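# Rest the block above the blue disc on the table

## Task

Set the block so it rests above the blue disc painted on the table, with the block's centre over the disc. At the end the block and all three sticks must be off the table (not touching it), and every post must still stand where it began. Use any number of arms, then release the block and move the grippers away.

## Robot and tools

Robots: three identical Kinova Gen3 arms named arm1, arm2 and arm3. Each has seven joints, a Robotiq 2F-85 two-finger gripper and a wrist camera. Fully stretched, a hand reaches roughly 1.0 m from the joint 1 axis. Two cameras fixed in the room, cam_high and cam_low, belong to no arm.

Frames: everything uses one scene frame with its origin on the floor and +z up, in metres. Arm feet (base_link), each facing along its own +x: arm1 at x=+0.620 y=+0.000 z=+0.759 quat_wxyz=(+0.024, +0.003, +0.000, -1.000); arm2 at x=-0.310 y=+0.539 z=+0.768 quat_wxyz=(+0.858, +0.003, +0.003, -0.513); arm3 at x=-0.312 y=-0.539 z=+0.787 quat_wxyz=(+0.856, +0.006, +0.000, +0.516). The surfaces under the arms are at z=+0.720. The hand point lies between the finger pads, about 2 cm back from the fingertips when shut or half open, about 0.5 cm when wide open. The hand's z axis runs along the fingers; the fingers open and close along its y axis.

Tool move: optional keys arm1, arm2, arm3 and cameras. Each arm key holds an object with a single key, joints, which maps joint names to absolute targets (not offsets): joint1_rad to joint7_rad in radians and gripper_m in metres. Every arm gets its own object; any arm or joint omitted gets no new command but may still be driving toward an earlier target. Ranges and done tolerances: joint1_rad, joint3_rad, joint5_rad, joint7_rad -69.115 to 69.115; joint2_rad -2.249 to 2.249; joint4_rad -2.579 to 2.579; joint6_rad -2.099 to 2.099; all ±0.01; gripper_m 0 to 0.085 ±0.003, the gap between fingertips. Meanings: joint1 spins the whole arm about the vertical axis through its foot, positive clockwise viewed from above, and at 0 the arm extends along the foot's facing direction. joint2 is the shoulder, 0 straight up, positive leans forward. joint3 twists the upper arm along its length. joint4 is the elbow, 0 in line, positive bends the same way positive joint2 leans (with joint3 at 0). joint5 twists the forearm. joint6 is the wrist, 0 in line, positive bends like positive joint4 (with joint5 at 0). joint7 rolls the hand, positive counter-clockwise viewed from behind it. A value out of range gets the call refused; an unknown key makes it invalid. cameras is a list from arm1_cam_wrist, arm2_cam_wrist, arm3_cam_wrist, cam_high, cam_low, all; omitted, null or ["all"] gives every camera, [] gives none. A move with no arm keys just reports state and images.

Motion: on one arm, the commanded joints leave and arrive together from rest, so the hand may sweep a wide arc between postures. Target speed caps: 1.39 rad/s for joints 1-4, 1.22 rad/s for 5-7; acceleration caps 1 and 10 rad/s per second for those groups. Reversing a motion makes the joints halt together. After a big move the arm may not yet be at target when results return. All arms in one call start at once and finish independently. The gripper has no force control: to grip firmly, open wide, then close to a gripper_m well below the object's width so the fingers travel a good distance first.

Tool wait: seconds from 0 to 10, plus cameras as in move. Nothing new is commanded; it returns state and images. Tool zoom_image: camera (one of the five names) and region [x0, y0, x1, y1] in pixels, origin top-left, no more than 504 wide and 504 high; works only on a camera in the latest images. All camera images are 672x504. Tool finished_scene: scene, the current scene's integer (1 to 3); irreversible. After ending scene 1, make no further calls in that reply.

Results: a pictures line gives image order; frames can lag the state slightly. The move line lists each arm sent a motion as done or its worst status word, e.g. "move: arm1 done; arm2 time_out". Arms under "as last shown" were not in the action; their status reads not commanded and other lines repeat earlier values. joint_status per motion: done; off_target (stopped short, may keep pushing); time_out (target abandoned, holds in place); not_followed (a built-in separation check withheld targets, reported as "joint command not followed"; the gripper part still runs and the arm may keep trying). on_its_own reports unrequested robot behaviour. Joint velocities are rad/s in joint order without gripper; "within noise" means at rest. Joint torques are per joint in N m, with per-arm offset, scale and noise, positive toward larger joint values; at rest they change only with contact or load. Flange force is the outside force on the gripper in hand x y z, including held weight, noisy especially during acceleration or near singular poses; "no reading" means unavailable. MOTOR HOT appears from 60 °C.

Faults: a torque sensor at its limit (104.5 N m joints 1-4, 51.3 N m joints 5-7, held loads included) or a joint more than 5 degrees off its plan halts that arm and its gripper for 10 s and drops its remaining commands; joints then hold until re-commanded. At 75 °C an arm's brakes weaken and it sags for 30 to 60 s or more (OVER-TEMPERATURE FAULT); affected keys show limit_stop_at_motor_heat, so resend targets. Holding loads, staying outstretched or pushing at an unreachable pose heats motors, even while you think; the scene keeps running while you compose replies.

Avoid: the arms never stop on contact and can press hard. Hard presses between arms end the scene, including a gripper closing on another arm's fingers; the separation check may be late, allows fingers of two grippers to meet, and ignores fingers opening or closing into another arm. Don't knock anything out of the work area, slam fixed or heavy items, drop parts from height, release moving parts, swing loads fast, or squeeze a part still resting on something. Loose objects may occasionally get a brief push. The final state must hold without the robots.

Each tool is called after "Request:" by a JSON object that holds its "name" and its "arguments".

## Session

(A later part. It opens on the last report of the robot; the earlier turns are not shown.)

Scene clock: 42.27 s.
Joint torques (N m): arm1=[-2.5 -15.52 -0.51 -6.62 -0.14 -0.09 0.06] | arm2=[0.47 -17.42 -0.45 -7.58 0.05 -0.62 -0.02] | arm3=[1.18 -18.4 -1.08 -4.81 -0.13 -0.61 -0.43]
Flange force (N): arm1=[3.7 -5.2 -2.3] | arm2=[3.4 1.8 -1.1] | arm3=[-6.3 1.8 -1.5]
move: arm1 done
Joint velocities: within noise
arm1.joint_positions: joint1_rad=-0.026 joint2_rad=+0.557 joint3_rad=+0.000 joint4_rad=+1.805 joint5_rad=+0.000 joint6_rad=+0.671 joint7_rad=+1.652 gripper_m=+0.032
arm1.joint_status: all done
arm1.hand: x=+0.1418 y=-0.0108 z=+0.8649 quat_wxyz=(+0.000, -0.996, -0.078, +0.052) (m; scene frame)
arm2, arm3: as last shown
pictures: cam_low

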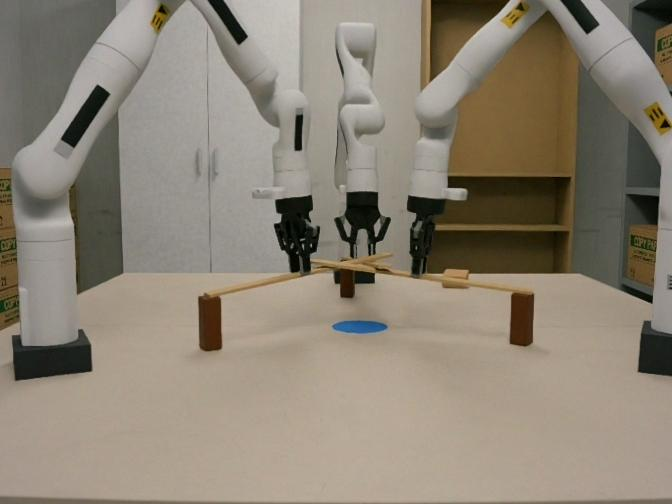

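Request:
{"name": "move", "arguments": {"arm1": {"joints":{"gripper_m":0.046}}, "arm2": {"joints":{"gripper_m":0.046}}, "arm3": {"joints":{"gripper_m":0.046}}, "cameras": ["arm1_cam_wrist","arm2_cam_wrist","arm3_cam_wrist","cam_low"]}}

Request:
{"name": "zoom_image", "arguments": {"camera": "cam_low", "region": [310, 235, 390, 305]}}

Scene clock: 43.17 s.
Joint torques (N m): arm1=[-2.5 -15.59 -0.54 -6.65 -0.15 -0.05 0.01] | arm2=[0.51 -17.44 -0.44 -7.59 0.04 -0.63 0] | arm3=[1.19 -18.4 -1.07 -4.84 -0.13 -0.59 -0.44]
Flange force (N): arm1=[3.8 -5.2 -2.0] | arm2=[3.4 1.9 -1.1] | arm3=[-6.1 1.8 -1.4]
move: arm1 done; arm2 done; arm3 done
Joint velocities: within noise
arm1.joint_positions: joint1_rad=-0.026 joint2_rad=+0.557 joint3_rad=+0.000 joint4_rad=+1.805 joint5_rad=+0.000 joint6_rad=+0.671 joint7_rad=+1.652 gripper_m=+0.046
arm1.joint_status: all done
arm1.hand: x=+0.1418 y=-0.0108 z=+0.8649 quat_wxyz=(+0.000, -0.996, -0.078, +0.052) (m; scene frame)
arm2.joint_positions: joint1_rad=-0.109 joint2_rad=+0.578 joint3_rad=+0.000 joint4_rad=+1.801 joint5_rad=+0.000 joint6_rad=+0.654 joint7_rad=+1.639 gripper_m=+0.046
arm2.joint_status: all done
arm2.hand: x=-0.0582 y=+0.1274 z=+0.8649 quat_wxyz=(-0.045, -0.435, -0.899, +0.023) (m; scene frame)
arm3.joint_positions: joint1_rad=-0.029 joint2_rad=+0.634 joint3_rad=+0.000 joint4_rad=+1.801 joint5_rad=+0.000 joint6_rad=+0.610 joint7_rad=+1.696 gripper_m=+0.046
arm3.joint_status: all done
arm3.hand: x=-0.0761 y=-0.1168 z=+0.8647 quat_wxyz=(-0.043, +0.580, -0.813, -0.029) (m; scene frame)
pictures: arm1_cam_wrist, arm2_cam_wrist, arm3_cam_wrist, cam_low

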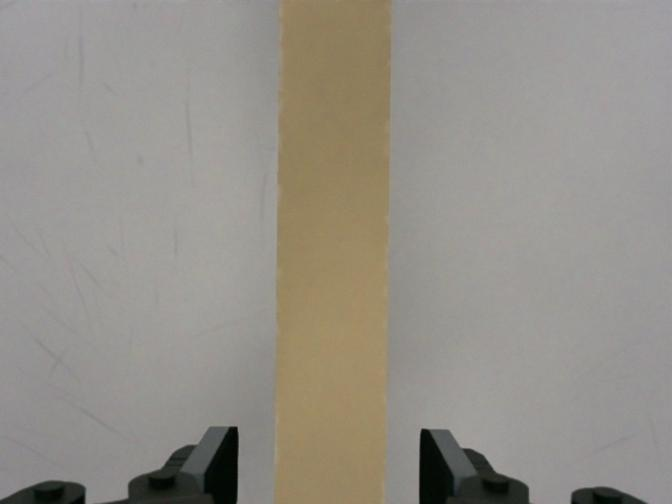

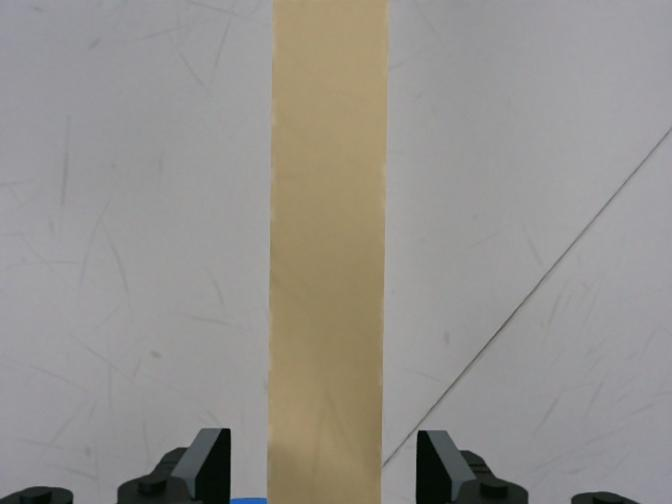

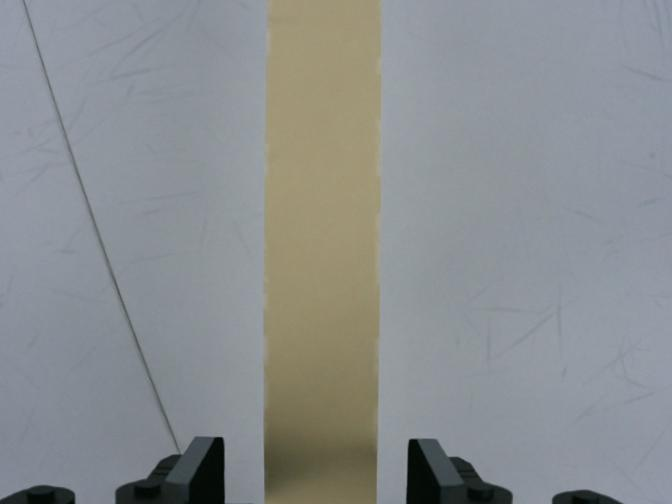

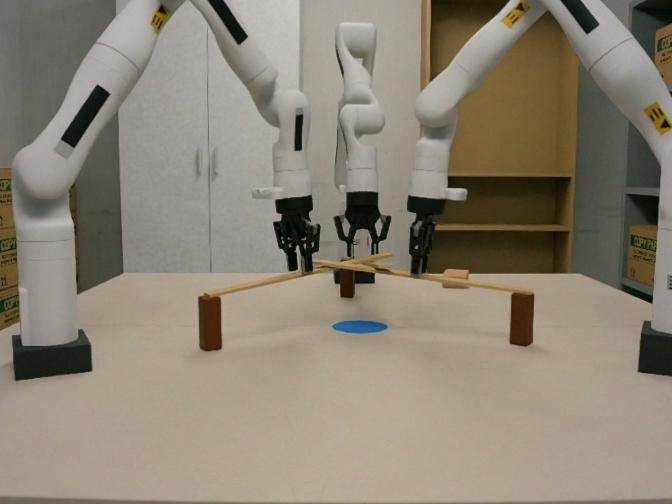

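Scaled by 6.300 from the camera's 672x504 image, which has a finer 960x720 frame.

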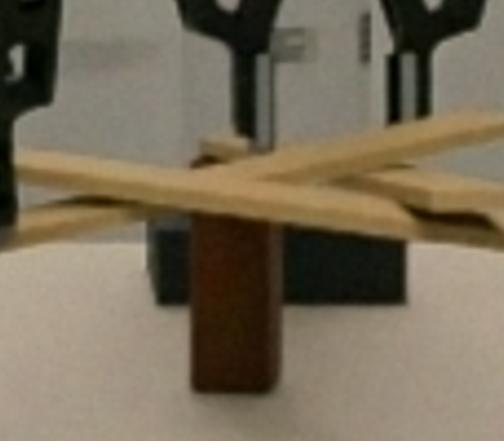

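Request:
{"name": "move", "arguments": {"arm1": {"joints":{"joint2_rad":0.3966,"joint4_rad":1.7064,"joint6_rad":0.9300}}, "arm2": {"joints":{"joint2_rad":0.4141,"joint4_rad":1.7087,"joint6_rad":0.9097}}, "arm3": {"joints":{"joint2_rad":0.4604,"joint4_rad":1.7270,"joint6_rad":0.8576}}, "cameras": ["cam_high","cam_low"]}}

Request:
{"name": "move", "arguments": {"arm2": {"joints":{"joint2_rad":-0.3,"joint4_rad":2.2,"joint6_rad":1.24}}, "arm3": {"joints":{"joint2_rad":-0.3,"joint4_rad":2.2,"joint6_rad":1.24}}, "cameras": ["cam_high","cam_low"]}}

Request:
{"name": "zoom_image", "arguments": {"camera": "cam_high", "region": [240, 150, 480, 310]}}

Scene clock: 44.67 s.
Joint torques (N m): arm1=[-2.49 -14.16 -0.57 -8.16 -0.19 -0.09 0.02] | arm2=[0.52 -15.94 -0.53 -9.01 0.04 -0.63 -0.02] | arm3=[1.21 -16.82 -1.13 -6.31 -0.15 -0.61 -0.43]
Flange force (N): arm1=[4.5 -4.7 -1.1] | arm2=[3.6 1.5 -0.4] | arm3=[-6.0 1.0 -2.8]
move: arm1 done; arm2 done; arm3 done
Joint velocities: within noise
arm1.joint_positions: joint1_rad=-0.026 joint2_rad=+0.397 joint3_rad=+0.000 joint4_rad=+1.706 joint5_rad=+0.000 joint6_rad=+0.930 joint7_rad=+1.652 gripper_m=+0.046
arm1.joint_status: all done
arm1.hand: x=+0.1513 y=-0.0101 z=+0.9600 quat_wxyz=(+0.000, -0.996, -0.078, +0.052) (m; scene frame)
arm2.joint_positions: joint1_rad=-0.109 joint2_rad=+0.414 joint3_rad=+0.000 joint4_rad=+1.709 joint5_rad=+0.000 joint6_rad=+0.910 joint7_rad=+1.639 gripper_m=+0.046
arm2.joint_status: all done
arm2.hand: x=-0.0637 y=+0.1348 z=+0.9600 quat_wxyz=(-0.045, -0.435, -0.899, +0.023) (m; scene frame)
arm3.joint_positions: joint1_rad=-0.029 joint2_rad=+0.460 joint3_rad=+0.000 joint4_rad=+1.727 joint5_rad=+0.000 joint6_rad=+0.858 joint7_rad=+1.696 gripper_m=+0.046
arm3.joint_status: all done
arm3.hand: x=-0.0799 y=-0.1269 z=+0.9598 quat_wxyz=(-0.043, +0.580, -0.813, -0.029) (m; scene frame)
pictures: cam_high, cam_low

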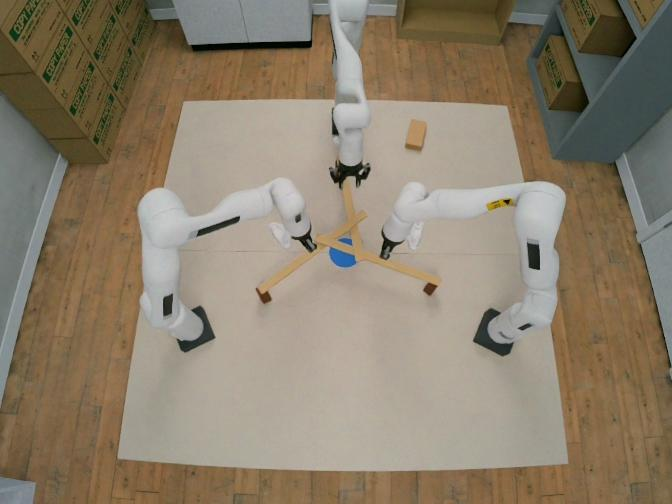

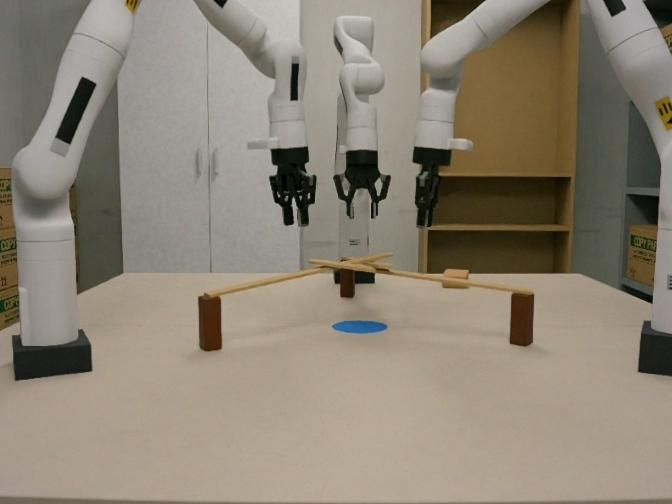

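Scene clock: 46.70 s.
Joint torques (N m): arm1=[-2.49 -14.17 -0.54 -8.11 -0.13 -0.09 0.02] | arm2=[0.5 -1.77 -0.8 -9.57 0.07 -0.32 0.01] | arm3=[1.37 -2.33 -1.4 -7.27 -0.16 -0.33 -0.41]
Flange force (N): arm1=[4.4 -4.8 -1.2] | arm2=[4.4 -1.0 0.6] | arm3=[-1.1 -4.7 -5.3]
move: arm2 done; arm3 done
Joint velocities: within noise
arm1: as last shown
arm1.hand: x=+0.1512 y=-0.0101 z=+0.9600 quat_wxyz=(+0.000, -0.996, -0.078, +0.052) (m; scene frame)
arm2.joint_positions: joint1_rad=-0.109 joint2_rad=-0.300 joint3_rad=+0.000 joint4_rad=+2.200 joint5_rad=+0.000 joint6_rad=+1.240 joint7_rad=+1.639 gripper_m=+0.046
arm2.joint_status: all done
arm2.hand: x=-0.2319 y=+0.3791 z=+1.0405 quat_wxyz=(+0.002, -0.435, -0.900, -0.003) (m; scene frame)
arm3.joint_positions: joint1_rad=-0.029 joint2_rad=-0.300 joint3_rad=+0.000 joint4_rad=+2.200 joint5_rad=+0.000 joint6_rad=+1.240 joint7_rad=+1.696 gripper_m=+0.046
arm3.joint_status: all done
arm3.hand: x=-0.2113 y=-0.3972 z=+1.0614 quat_wxyz=(-0.001, +0.581, -0.814, -0.007) (m; scene frame)
pictures: cam_high, cam_low

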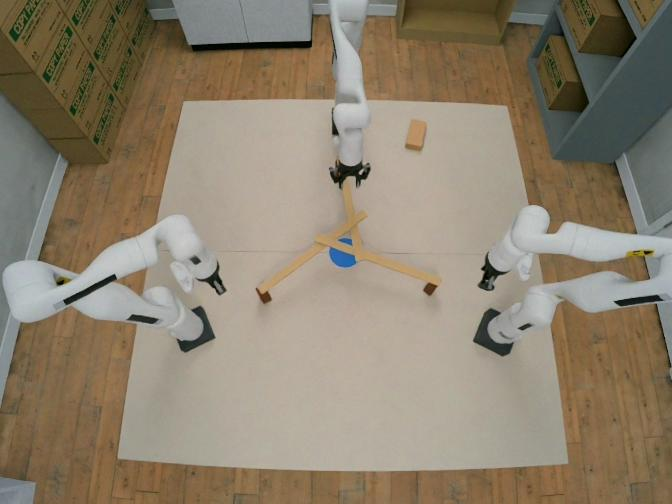

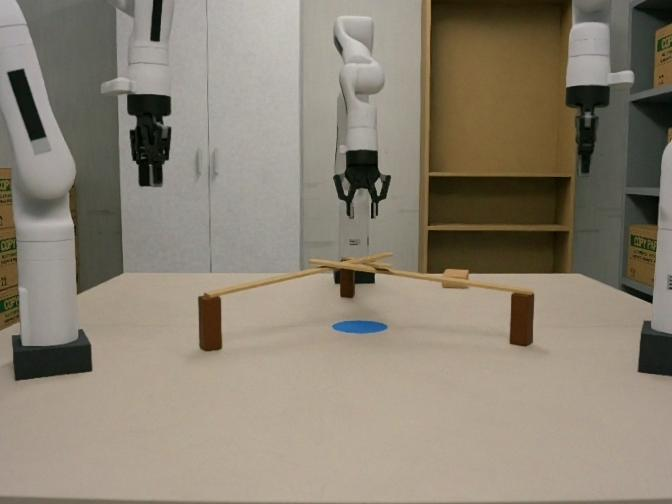

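Scaled by 2.100 from the camera's 672x504 image, which has a finer 960x720 frame.

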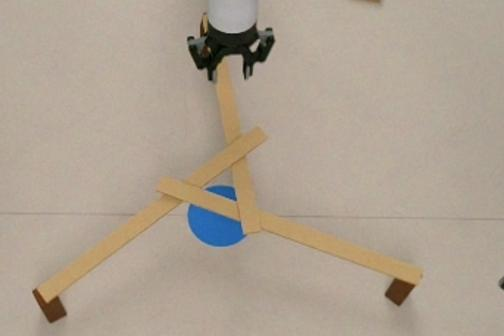

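Request:
{"name": "move", "arguments": {"arm1": {"joints":{"joint1_rad":-1.3736,"joint2_rad":0.075,"joint4_rad":1.9984,"joint6_rad":1.0682,"joint7_rad":1.5708,"gripper_m":0.085}}, "cameras": ["arm1_cam_wrist","cam_high"]}}

Scene clock: 49.53 s.
Joint torques (N m): arm1=[-2.48 -7.54 -0.77 -8.02 -0.14 0.21 0.04] | arm2=[0.52 -1.76 -0.8 -9.54 0.05 -0.33 0] | arm3=[1.38 -2.31 -1.41 -7.25 -0.14 -0.33 -0.45]
Flange force (N): arm1=[4.6 -5.3 -0.7] | arm2=[4.4 -1.1 0.5] | arm3=[-1.0 -4.8 -5.3]
move: arm1 done
Joint velocities: within noise
arm1.joint_positions: joint1_rad=-1.374 joint2_rad=+0.075 joint3_rad=+0.000 joint4_rad=+1.998 joint5_rad=+0.000 joint6_rad=+1.068 joint7_rad=+1.571 gripper_m=+0.085
arm1.joint_status: all done
arm1.hand: x=+0.5488 y=-0.2998 z=+0.9998 quat_wxyz=(-0.002, -0.758, -0.653, -0.002) (m; scene frame)
arm2, arm3: as last shown
pictures: arm1_cam_wrist, cam_high

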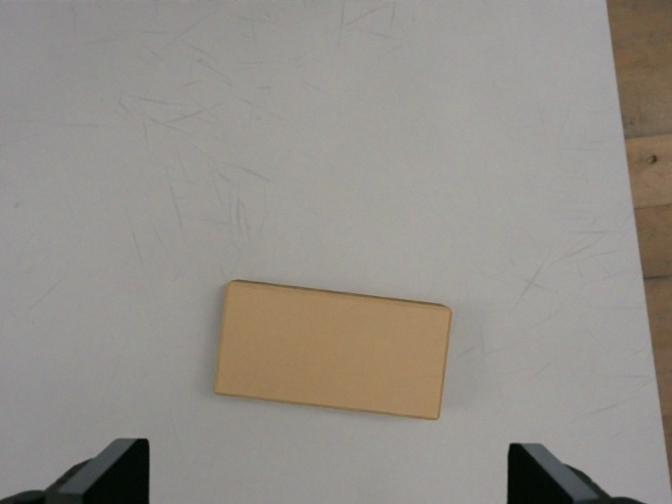

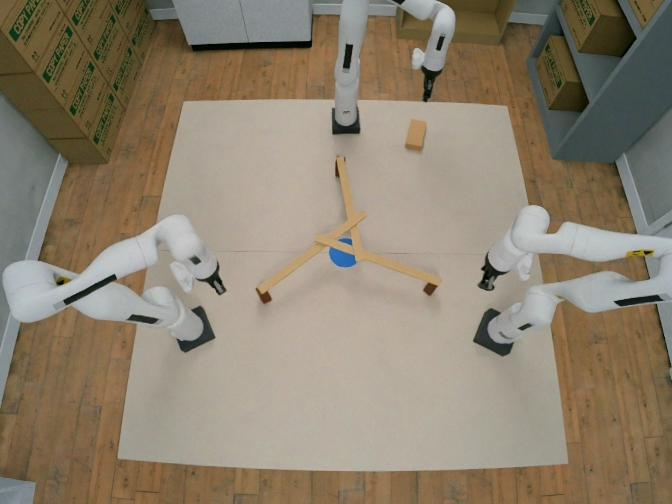

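Request:
{"name": "move", "arguments": {"arm1": {"joints":{"joint1_rad":-1.3809,"joint2_rad":0.3263,"joint4_rad":2.2151,"joint6_rad":0.6002,"joint7_rad":-0.1164}}, "cameras": ["arm1_cam_wrist"]}}

Request:
{"name": "zoom_image", "arguments": {"camera": "arm1_cam_wrist", "region": [84, 0, 588, 504]}}

Scene clock: 52.47 s.
Joint torques (N m): arm1=[-2.49 -9.74 -0.64 -5.1 -0.18 0.15 0.03] | arm2=[0.52 -1.75 -0.83 -9.55 0.06 -0.33 0] | arm3=[1.39 -2.3 -1.42 -7.28 -0.15 -0.32 -0.43]
Flange force (N): arm1=[-7.4 -2.3 -3.2] | arm2=[4.4 -1.2 0.5] | arm3=[-0.9 -4.8 -5.2]
move: arm1 done
Joint velocities: within noise
arm1.joint_positions: joint1_rad=-1.381 joint2_rad=+0.326 joint3_rad=+0.000 joint4_rad=+2.215 joint5_rad=+0.000 joint6_rad=+0.600 joint7_rad=-0.116 gripper_m=+0.085
arm1.joint_status: all done
arm1.hand: x=+0.5509 y=-0.3056 z=+0.8708 quat_wxyz=(+0.000, -0.992, +0.128, -0.003) (m; scene frame)
arm2, arm3: as last shown
pictures: arm1_cam_wrist

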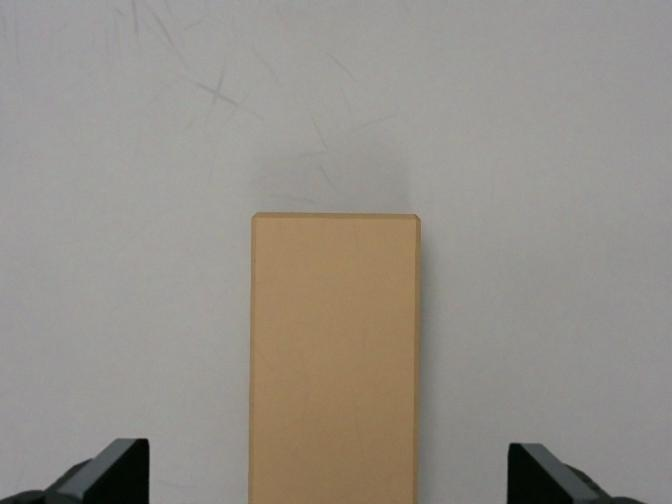

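Scaled by 1.000.

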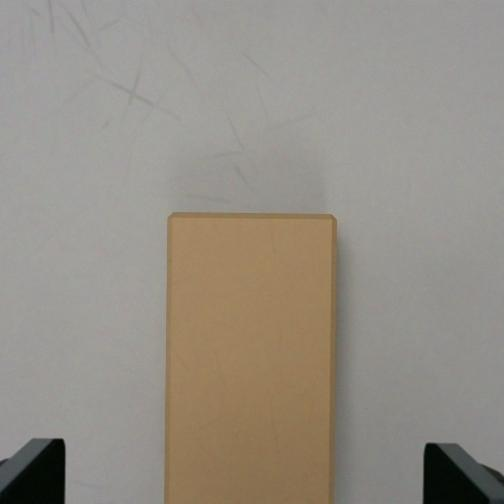

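Request:
{"name": "move", "arguments": {"arm1": {"joints":{"joint2_rad":0.5208,"joint4_rad":2.2808,"joint6_rad":0.3400}}, "cameras": ["arm1_cam_wrist"]}}

Request:
{"name": "move", "arguments": {"arm1": {"joints":{"joint2_rad":0.6616,"joint4_rad":2.3019,"joint6_rad":0.1781}}, "cameras": ["arm1_cam_wrist"]}}

Scene clock: 54.00 s.
Joint torques (N m): arm1=[-2.47 -11.29 -0.59 -3.01 -0.17 0.16 0.03] | arm2=[0.5 -1.74 -0.83 -9.57 0.06 -0.31 0.01] | arm3=[1.37 -2.36 -1.43 -7.25 -0.13 -0.34 -0.4]
Flange force (N): arm1=[-8.1 -1.1 -3.9] | arm2=[4.5 -1.1 0.7] | arm3=[-1.2 -4.7 -5.3]
move: arm1 done
Joint velocities: within noise
arm1.joint_positions: joint1_rad=-1.381 joint2_rad=+0.521 joint3_rad=+0.000 joint4_rad=+2.281 joint5_rad=+0.000 joint6_rad=+0.340 joint7_rad=-0.116 gripper_m=+0.085
arm1.joint_status: all done
arm1.hand: x=+0.5510 y=-0.3073 z=+0.8003 quat_wxyz=(+0.000, -0.992, +0.128, -0.003) (m; scene frame)
arm2, arm3: as last shown
pictures: arm1_cam_wrist

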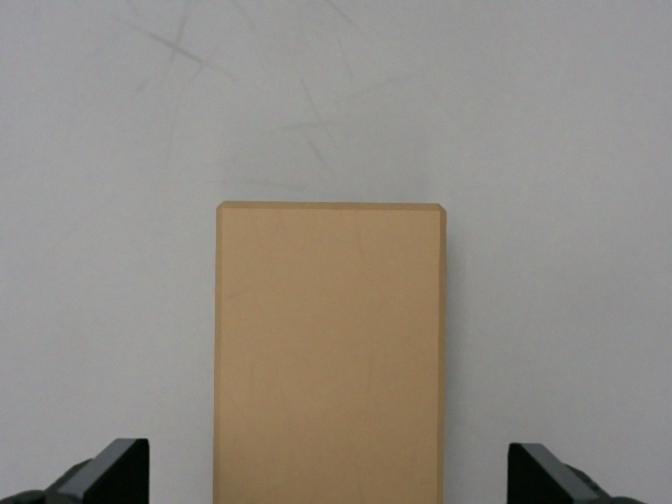

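Scene clock: 55.07 s.
Joint torques (N m): arm1=[-2.48 -12.24 -0.49 -1.54 -0.14 0.16 0.04] | arm2=[0.5 -1.79 -0.82 -9.53 0.05 -0.33 0] | arm3=[1.36 -2.33 -1.41 -7.24 -0.13 -0.31 -0.42]
Flange force (N): arm1=[-8.1 -0.2 -4.2] | arm2=[4.3 -1.2 0.5] | arm3=[-1.1 -4.7 -5.3]
move: arm1 done
Joint velocities: within noise
arm1.joint_positions: joint1_rad=-1.381 joint2_rad=+0.662 joint3_rad=+0.000 joint4_rad=+2.302 joint5_rad=+0.000 joint6_rad=+0.178 joint7_rad=-0.116 gripper_m=+0.085
arm1.joint_status: all done
arm1.hand: x=+0.5513 y=-0.3073 z=+0.7543 quat_wxyz=(+0.000, -0.992, +0.128, -0.003) (m; scene frame)
arm2, arm3: as last shown
pictures: arm1_cam_wrist

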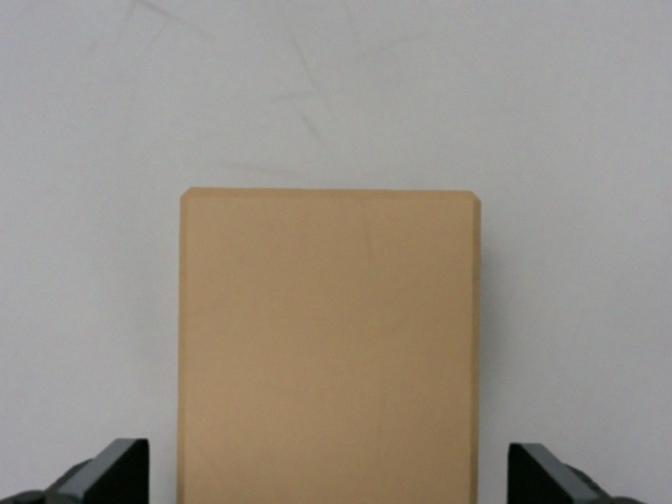

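Well centred. Close gently.

Request:
{"name": "move", "arguments": {"arm1": {"joints":{"gripper_m":0.064}}, "cameras": []}}

Scene clock: 55.77 s.
Joint torques (N m): arm1=[-2.63 0.32 -0.91 -3.93 -0.17 -2.55 0.02] | arm2=[0.53 -1.78 -0.83 -9.52 0.06 -0.32 -0.02] | arm3=[1.36 -2.34 -1.43 -7.26 -0.14 -0.31 -0.43]
Flange force (N): arm1=[-9.0 -7.8 -52.3] | arm2=[4.3 -1.3 0.5] | arm3=[-1.1 -4.9 -5.2]
move: arm1 off_target
Joint velocities: within noise
arm1.joint_positions: joint1_rad=-1.381 joint2_rad=+0.661 joint3_rad=+0.000 joint4_rad=+2.302 joint5_rad=+0.000 joint6_rad=+0.178 joint7_rad=-0.116 gripper_m=+0.068
arm1.joint_status: gripper_m off_target (ended at +0.068, target +0.064)
arm1.hand: x=+0.5513 y=-0.3073 z=+0.7543 quat_wxyz=(+0.000, -0.992, +0.128, -0.003) (m; scene frame)
arm2, arm3: as last shown
pictures: none
No camera images: "cameras" was empty.

Request:
{"name": "move", "arguments": {"arm1": {"joints":{"joint2_rad":0.5208,"joint4_rad":2.2808,"joint6_rad":0.3400}}, "cameras": ["arm1_cam_wrist"]}}

Request:
{"name": "move", "arguments": {"arm1": {"joints":{"joint2_rad":0.0910,"joint4_rad":1.9787,"joint6_rad":1.0719}}, "cameras": ["arm1_cam_wrist"]}}

Scene clock: 57.13 s.
Joint torques (N m): arm1=[-2.48 -12.06 -0.53 -3.26 -0.15 0.15 0] | arm2=[0.52 -1.74 -0.82 -9.57 0.07 -0.33 -0.01] | arm3=[1.36 -2.33 -1.44 -7.24 -0.14 -0.33 -0.44]
Flange force (N): arm1=[-8.3 -1.1 -1.4] | arm2=[4.5 -1.2 0.6] | arm3=[-1.1 -4.9 -5.3]
move: arm1 done
Joint velocities: within noise
arm1.joint_positions: joint1_rad=-1.381 joint2_rad=+0.521 joint3_rad=+0.000 joint4_rad=+2.281 joint5_rad=+0.000 joint6_rad=+0.340 joint7_rad=-0.116 gripper_m=+0.068
arm1.joint_status: all done
arm1.hand: x=+0.5510 y=-0.3073 z=+0.8003 quat_wxyz=(+0.000, -0.992, +0.128, -0.003) (m; scene frame)
arm2, arm3: as last shown
pictures: arm1_cam_wrist

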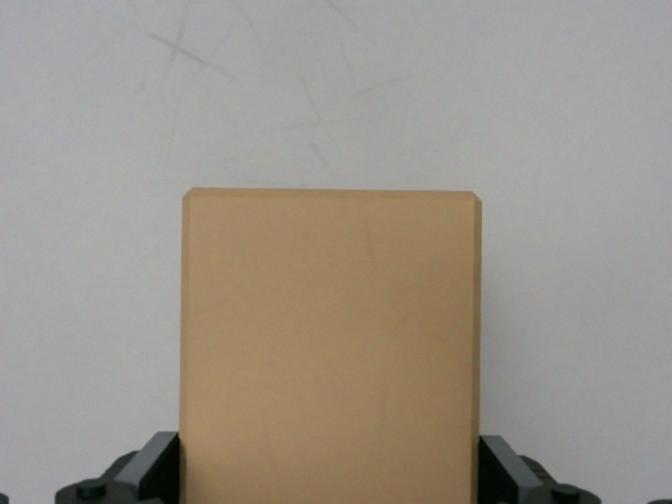

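Scene clock: 58.77 s.
Joint torques (N m): arm1=[-2.48 -8.71 -0.72 -8.79 -0.17 0.17 0.02] | arm2=[0.5 -1.76 -0.82 -9.52 0.07 -0.31 0] | arm3=[1.41 -2.35 -1.43 -7.27 -0.14 -0.32 -0.43]
Flange force (N): arm1=[-5.8 -4.0 1.9] | arm2=[4.3 -1.2 0.5] | arm3=[-1.1 -4.8 -5.2]
move: arm1 done
Joint velocities: within noise
arm1.joint_positions: joint1_rad=-1.381 joint2_rad=+0.091 joint3_rad=+0.000 joint4_rad=+1.979 joint5_rad=+0.000 joint6_rad=+1.072 joint7_rad=-0.116 gripper_m=+0.068
arm1.joint_status: all done
arm1.hand: x=+0.5500 y=-0.3075 z=+1.0003 quat_wxyz=(+0.000, -0.992, +0.128, -0.003) (m; scene frame)
arm2, arm3: as last shown
pictures: arm1_cam_wrist

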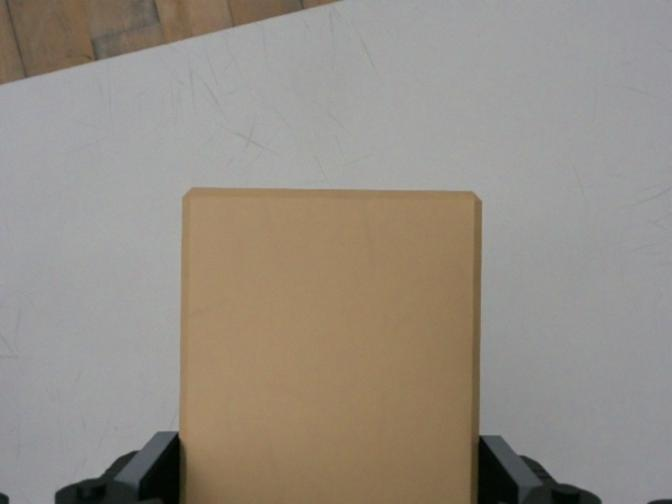

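Request:
{"name": "move", "arguments": {"arm1": {"joints":{"joint1_rad":0.0084,"joint2_rad":0.8235,"joint4_rad":0.8965,"joint6_rad":1.4216,"joint7_rad":0.1192}}, "cameras": ["cam_high","cam_low"]}}

Request:
{"name": "zoom_image", "arguments": {"camera": "cam_high", "region": [240, 150, 480, 310]}}

Request:
{"name": "zoom_image", "arguments": {"camera": "cam_low", "region": [290, 200, 430, 310]}}

Scene clock: 61.70 s.
Joint torques (N m): arm1=[-2.54 -23.66 -0.42 -9.85 -0.19 0.21 0] | arm2=[0.53 -1.76 -0.85 -9.55 0.06 -0.32 0.01] | arm3=[1.4 -2.35 -1.39 -7.26 -0.13 -0.34 -0.42]
Flange force (N): arm1=[-2.9 -6.8 3.3] | arm2=[4.4 -1.2 0.6] | arm3=[-1.1 -4.6 -5.3]
move: arm1 done
Joint velocities: within noise
arm1.joint_positions: joint1_rad=+0.008 joint2_rad=+0.823 joint3_rad=+0.000 joint4_rad=+0.897 joint5_rad=+0.000 joint6_rad=+1.422 joint7_rad=+0.119 gripper_m=+0.068
arm1.joint_status: all done
arm1.hand: x=-0.0011 y=-0.0001 z=+0.9681 quat_wxyz=(+0.002, -0.761, +0.648, -0.002) (m; scene frame)
arm2.joint_positions: joint1_rad=-0.109 joint2_rad=-0.300 joint3_rad=+0.000 joint4_rad=+2.200 joint5_rad=+0.000 joint6_rad=+1.240 joint7_rad=+1.639 gripper_m=+0.046
arm2.joint_status: not commanded
arm2.hand: x=-0.2319 y=+0.3791 z=+1.0405 quat_wxyz=(+0.002, -0.435, -0.900, -0.003) (m; scene frame)
arm3.joint_positions: joint1_rad=-0.029 joint2_rad=-0.300 joint3_rad=+0.000 joint4_rad=+2.200 joint5_rad=+0.000 joint6_rad=+1.240 joint7_rad=+1.696 gripper_m=+0.046
arm3.joint_status: not commanded
arm3.hand: x=-0.2113 y=-0.3972 z=+1.0614 quat_wxyz=(-0.001, +0.581, -0.814, -0.007) (m; scene frame)
pictures: cam_high, cam_low

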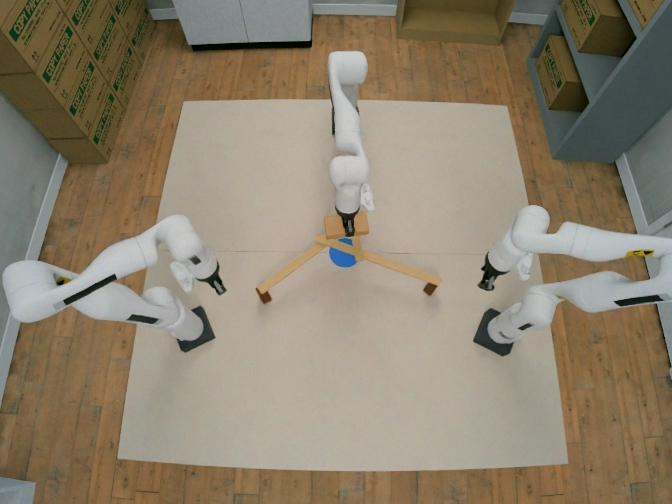

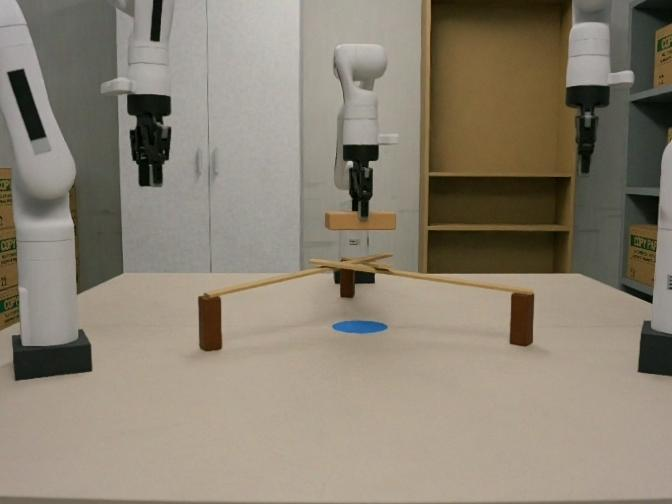

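Scaled by 2.100 from the camera's 672x504 image, which has a finer 960x720 frame.

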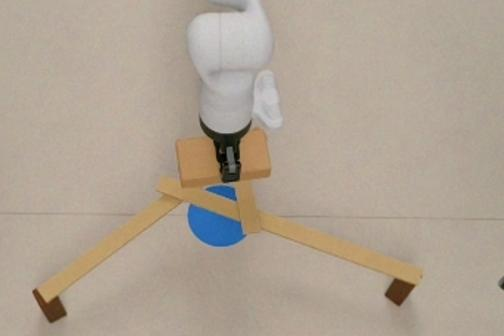

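Scaled by 3.600 from the camera's 672x504 image, which has a finer 960x720 frame.

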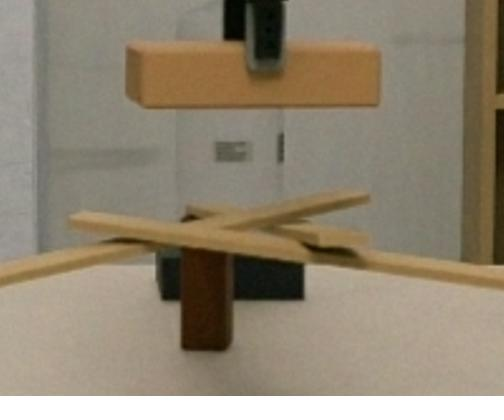

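Request:
{"name": "move", "arguments": {"arm1": {"joints":{"joint2_rad":0.854,"joint4_rad":1.0078,"joint6_rad":1.2798}}, "cameras": ["cam_high","cam_low"]}}

Request:
{"name": "zoom_image", "arguments": {"camera": "cam_high", "region": [240, 150, 480, 310]}}

Request:
{"name": "zoom_image", "arguments": {"camera": "cam_low", "region": [290, 200, 430, 310]}}

Scene clock: 62.93 s.
Joint torques (N m): arm1=[-2.5 -23.76 -0.44 -9.5 -0.2 0.22 0.03] | arm2=[0.51 -1.75 -0.82 -9.55 0.07 -0.31 0.02] | arm3=[1.37 -2.33 -1.45 -7.23 -0.15 -0.32 -0.41]
Flange force (N): arm1=[-2.9 -6.1 2.5] | arm2=[4.4 -1.0 0.6] | arm3=[-1.1 -4.8 -5.3]
move: arm1 done
Joint velocities: within noise
arm1.joint_positions: joint1_rad=+0.008 joint2_rad=+0.854 joint3_rad=+0.000 joint4_rad=+1.008 joint5_rad=+0.000 joint6_rad=+1.280 joint7_rad=+0.119 gripper_m=+0.068
arm1.joint_status: all done
arm1.hand: x=+0.0003 y=+0.0000 z=+0.9150 quat_wxyz=(+0.002, -0.761, +0.648, -0.002) (m; scene frame)
arm2, arm3: as last shown
pictures: cam_high, cam_low

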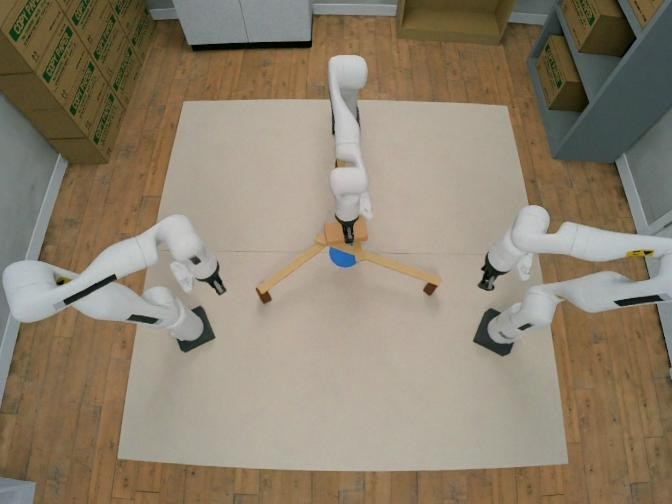

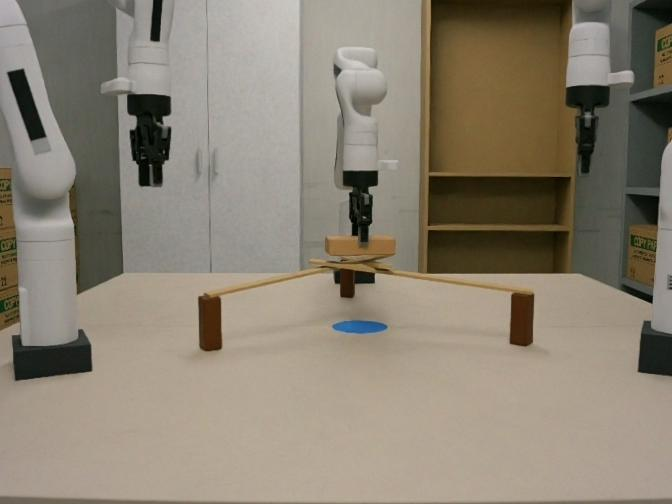

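Scaled by 2.100 from the camera's 672x504 image, which has a finer 960x720 frame.

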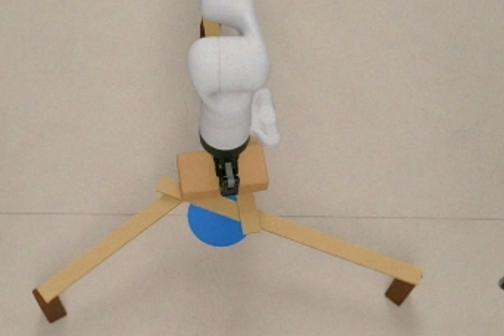

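Scaled by 3.600 from the camera's 672x504 image, which has a finer 960x720 frame.

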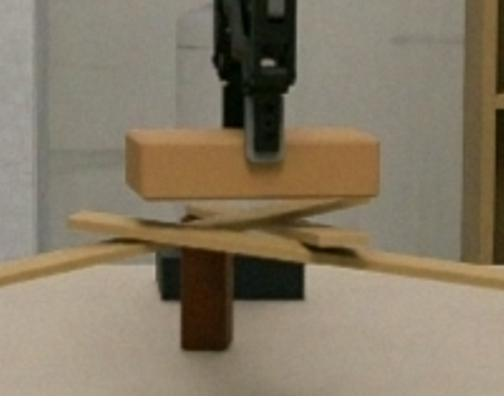

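Request:
{"name": "move", "arguments": {"arm1": {"joints":{"joint2_rad":0.8315,"joint4_rad":0.924,"joint6_rad":1.3861}}, "cameras": []}}

Request:
{"name": "move", "arguments": {"arm1": {"joints":{"joint7_rad":0.6498}}, "cameras": []}}

Request:
{"name": "move", "arguments": {"arm1": {"joints":{"joint2_rad":0.854,"joint4_rad":1.0078,"joint6_rad":1.2798}}, "cameras": ["cam_high","cam_low"]}}

Request:
{"name": "zoom_image", "arguments": {"camera": "cam_high", "region": [280, 190, 400, 270]}}

Request:
{"name": "zoom_image", "arguments": {"camera": "cam_low", "region": [290, 200, 430, 310]}}

Scene clock: 65.60 s.
Joint torques (N m): arm1=[-2.48 -23.66 -0.43 -9.76 -0.2 0.19 0] | arm2=[0.52 -1.75 -0.84 -9.54 0.06 -0.31 0] | arm3=[1.39 -2.33 -1.44 -7.26 -0.13 -0.31 -0.41]
Flange force (N): arm1=[-2.9 -6.6 3.0] | arm2=[4.4 -1.2 0.6] | arm3=[-1.1 -4.8 -5.2]
move: arm1 done
Joint velocities: within noise
arm1.joint_positions: joint1_rad=+0.008 joint2_rad=+0.831 joint3_rad=+0.000 joint4_rad=+0.924 joint5_rad=+0.000 joint6_rad=+1.386 joint7_rad=+0.119 gripper_m=+0.068
arm1.joint_status: all done
arm1.hand: x=-0.0015 y=-0.0001 z=+0.9546 quat_wxyz=(+0.002, -0.761, +0.648, -0.002) (m; scene frame)
arm2, arm3: as last shown
pictures: none
No camera images: "cameras" was empty.

Scene clock: 66.57 s.
Joint torques (N m): arm1=[-2.47 -23.68 -0.47 -9.78 -0.18 0.29 -0.01] | arm2=[0.51 -1.77 -0.82 -9.57 0.06 -0.32 -0.01] | arm3=[1.4 -2.34 -1.41 -7.24 -0.14 -0.3 -0.43]
Flange force (N): arm1=[1.1 -7.4 3.3] | arm2=[4.4 -1.2 0.6] | arm3=[-1.2 -4.8 -5.2]
move: arm1 done
Joint velocities: within noise
arm1.joint_positions: joint1_rad=+0.008 joint2_rad=+0.831 joint3_rad=+0.000 joint4_rad=+0.924 joint5_rad=+0.000 joint6_rad=+1.386 joint7_rad=+0.650 gripper_m=+0.068
arm1.joint_status: all done
arm1.hand: x=-0.0015 y=-0.0001 z=+0.9546 quat_wxyz=(+0.001, -0.905, +0.426, -0.002) (m; scene frame)
arm2, arm3: as last shown
pictures: none
No camera images: "cameras" was empty.

Scene clock: 67.43 s.
Joint torques (N m): arm1=[-2.52 -23.73 -0.38 -9.49 -0.2 0.21 0] | arm2=[0.51 -1.74 -0.8 -9.53 0.07 -0.31 -0.01] | arm3=[1.38 -2.33 -1.42 -7.27 -0.14 -0.34 -0.44]
Flange force (N): arm1=[0.5 -6.8 2.5] | arm2=[4.4 -1.1 0.6] | arm3=[-1.0 -4.8 -5.3]
move: arm1 done
Joint velocities: within noise
arm1.joint_positions: joint1_rad=+0.008 joint2_rad=+0.854 joint3_rad=+0.000 joint4_rad=+1.008 joint5_rad=+0.000 joint6_rad=+1.280 joint7_rad=+0.650 gripper_m=+0.068
arm1.joint_status: all done
arm1.hand: x=+0.0003 y=+0.0000 z=+0.9150 quat_wxyz=(+0.001, -0.905, +0.426, -0.002) (m; scene frame)
arm2, arm3: as last shown
pictures: cam_high, cam_low

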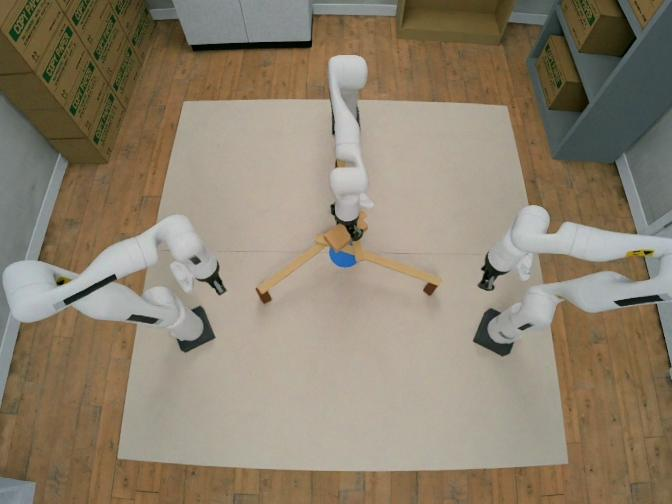

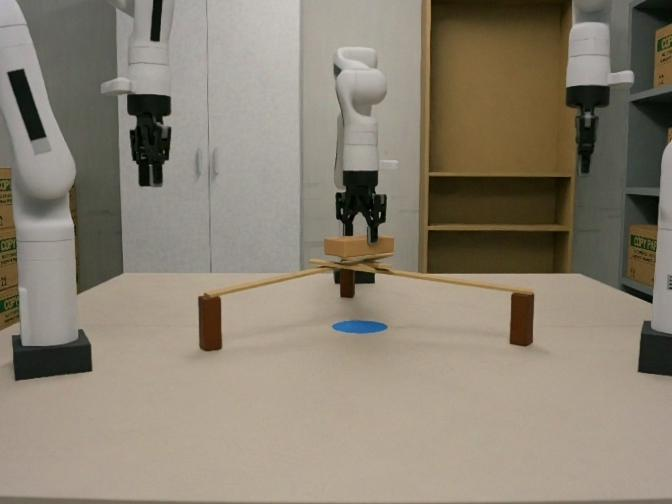

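Scaled by 4.200 from the camera's 672x504 image, which has a finer 960x720 frame.

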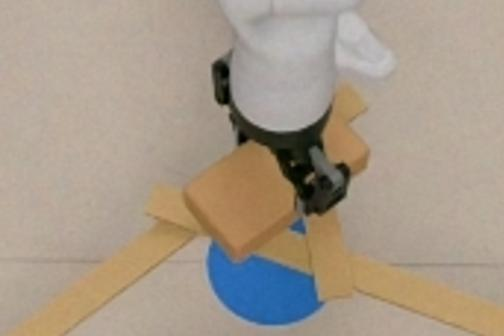

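Scaled by 3.600 from the camera's 672x504 image, which has a finer 960x720 frame.

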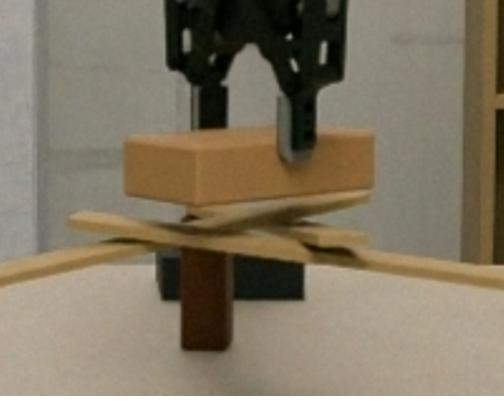

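Request:
{"name": "move", "arguments": {"arm1": {"joints":{"joint2_rad":0.8628,"joint4_rad":1.0232,"joint6_rad":1.2556}}, "cameras": ["cam_low"]}}

Request:
{"name": "zoom_image", "arguments": {"camera": "cam_low", "region": [290, 200, 430, 310]}}

Request:
{"name": "move", "arguments": {"arm1": {"joints":{"joint2_rad":0.8654,"joint4_rad":1.0278,"joint6_rad":1.2483}}, "cameras": ["cam_low"]}}

Request:
{"name": "zoom_image", "arguments": {"camera": "cam_low", "region": [290, 200, 430, 310]}}

Scene clock: 68.33 s.
Joint torques (N m): arm1=[-2.49 -23.74 -0.47 -9.36 -0.21 0.25 0.03] | arm2=[0.51 -1.76 -0.85 -9.56 0.07 -0.3 0] | arm3=[1.36 -2.32 -1.43 -7.27 -0.13 -0.33 -0.4]
Flange force (N): arm1=[0.4 -6.6 2.3] | arm2=[4.4 -1.2 0.7] | arm3=[-1.0 -4.7 -5.3]
move: arm1 done
Joint velocities: within noise
arm1.joint_positions: joint1_rad=+0.008 joint2_rad=+0.863 joint3_rad=+0.000 joint4_rad=+1.023 joint5_rad=+0.000 joint6_rad=+1.256 joint7_rad=+0.650 gripper_m=+0.068
arm1.joint_status: all done
arm1.hand: x=+0.0002 y=+0.0000 z=+0.9049 quat_wxyz=(+0.001, -0.905, +0.426, -0.002) (m; scene frame)
arm2, arm3: as last shown
pictures: cam_low

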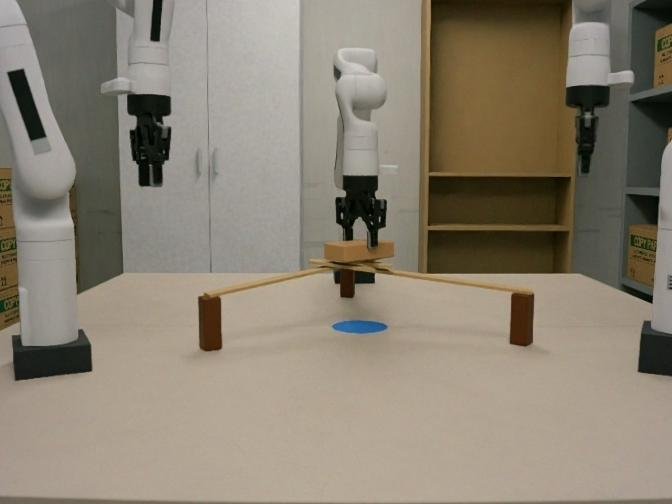

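Scaled by 3.600 from the camera's 672x504 image, which has a finer 960x720 frame.

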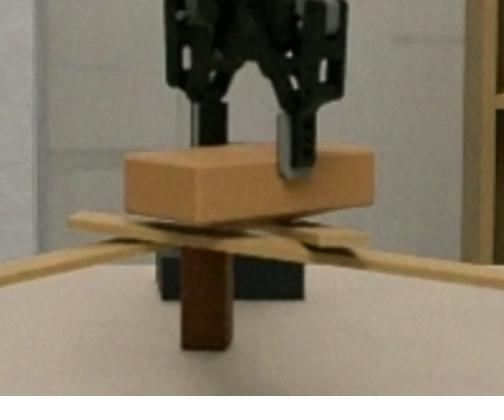

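Scene clock: 68.77 s.
Joint torques (N m): arm1=[-2.45 -23.79 -0.41 -9.36 -0.18 0.24 0.05] | arm2=[0.54 -1.78 -0.83 -9.53 0.06 -0.33 0] | arm3=[1.36 -2.3 -1.4 -7.25 -0.15 -0.32 -0.42]
Flange force (N): arm1=[0.5 -6.5 2.3] | arm2=[4.3 -1.2 0.5] | arm3=[-1.0 -4.7 -5.3]
move: arm1 done
Joint velocities: within noise
arm1.joint_positions: joint1_rad=+0.008 joint2_rad=+0.866 joint3_rad=+0.000 joint4_rad=+1.028 joint5_rad=+0.000 joint6_rad=+1.248 joint7_rad=+0.650 gripper_m=+0.068
arm1.joint_status: all done
arm1.hand: x=+0.0002 y=+0.0000 z=+0.9019 quat_wxyz=(+0.001, -0.905, +0.426, -0.002) (m; scene frame)
arm2, arm3: as last shown
pictures: cam_low

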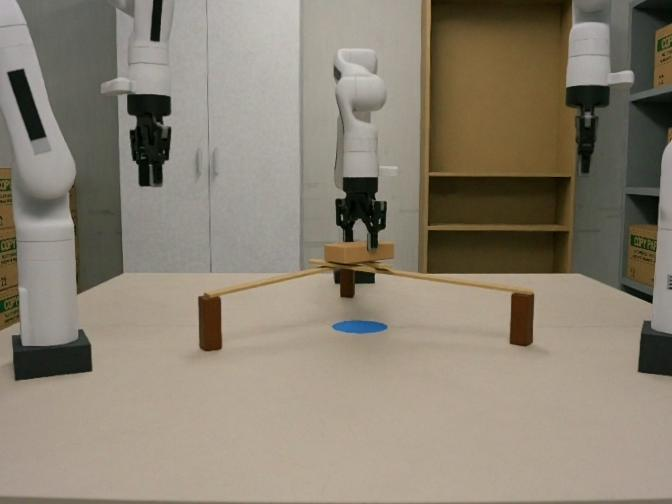

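Scaled by 3.600 from the camera's 672x504 image, which has a finer 960x720 frame.

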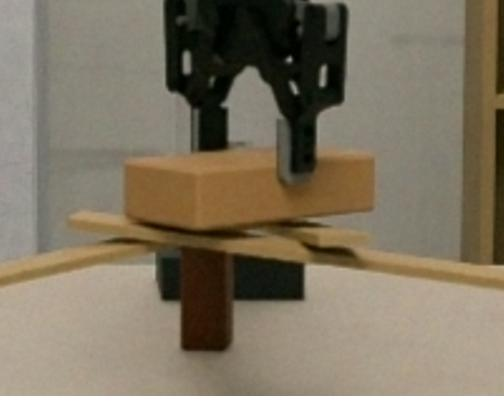

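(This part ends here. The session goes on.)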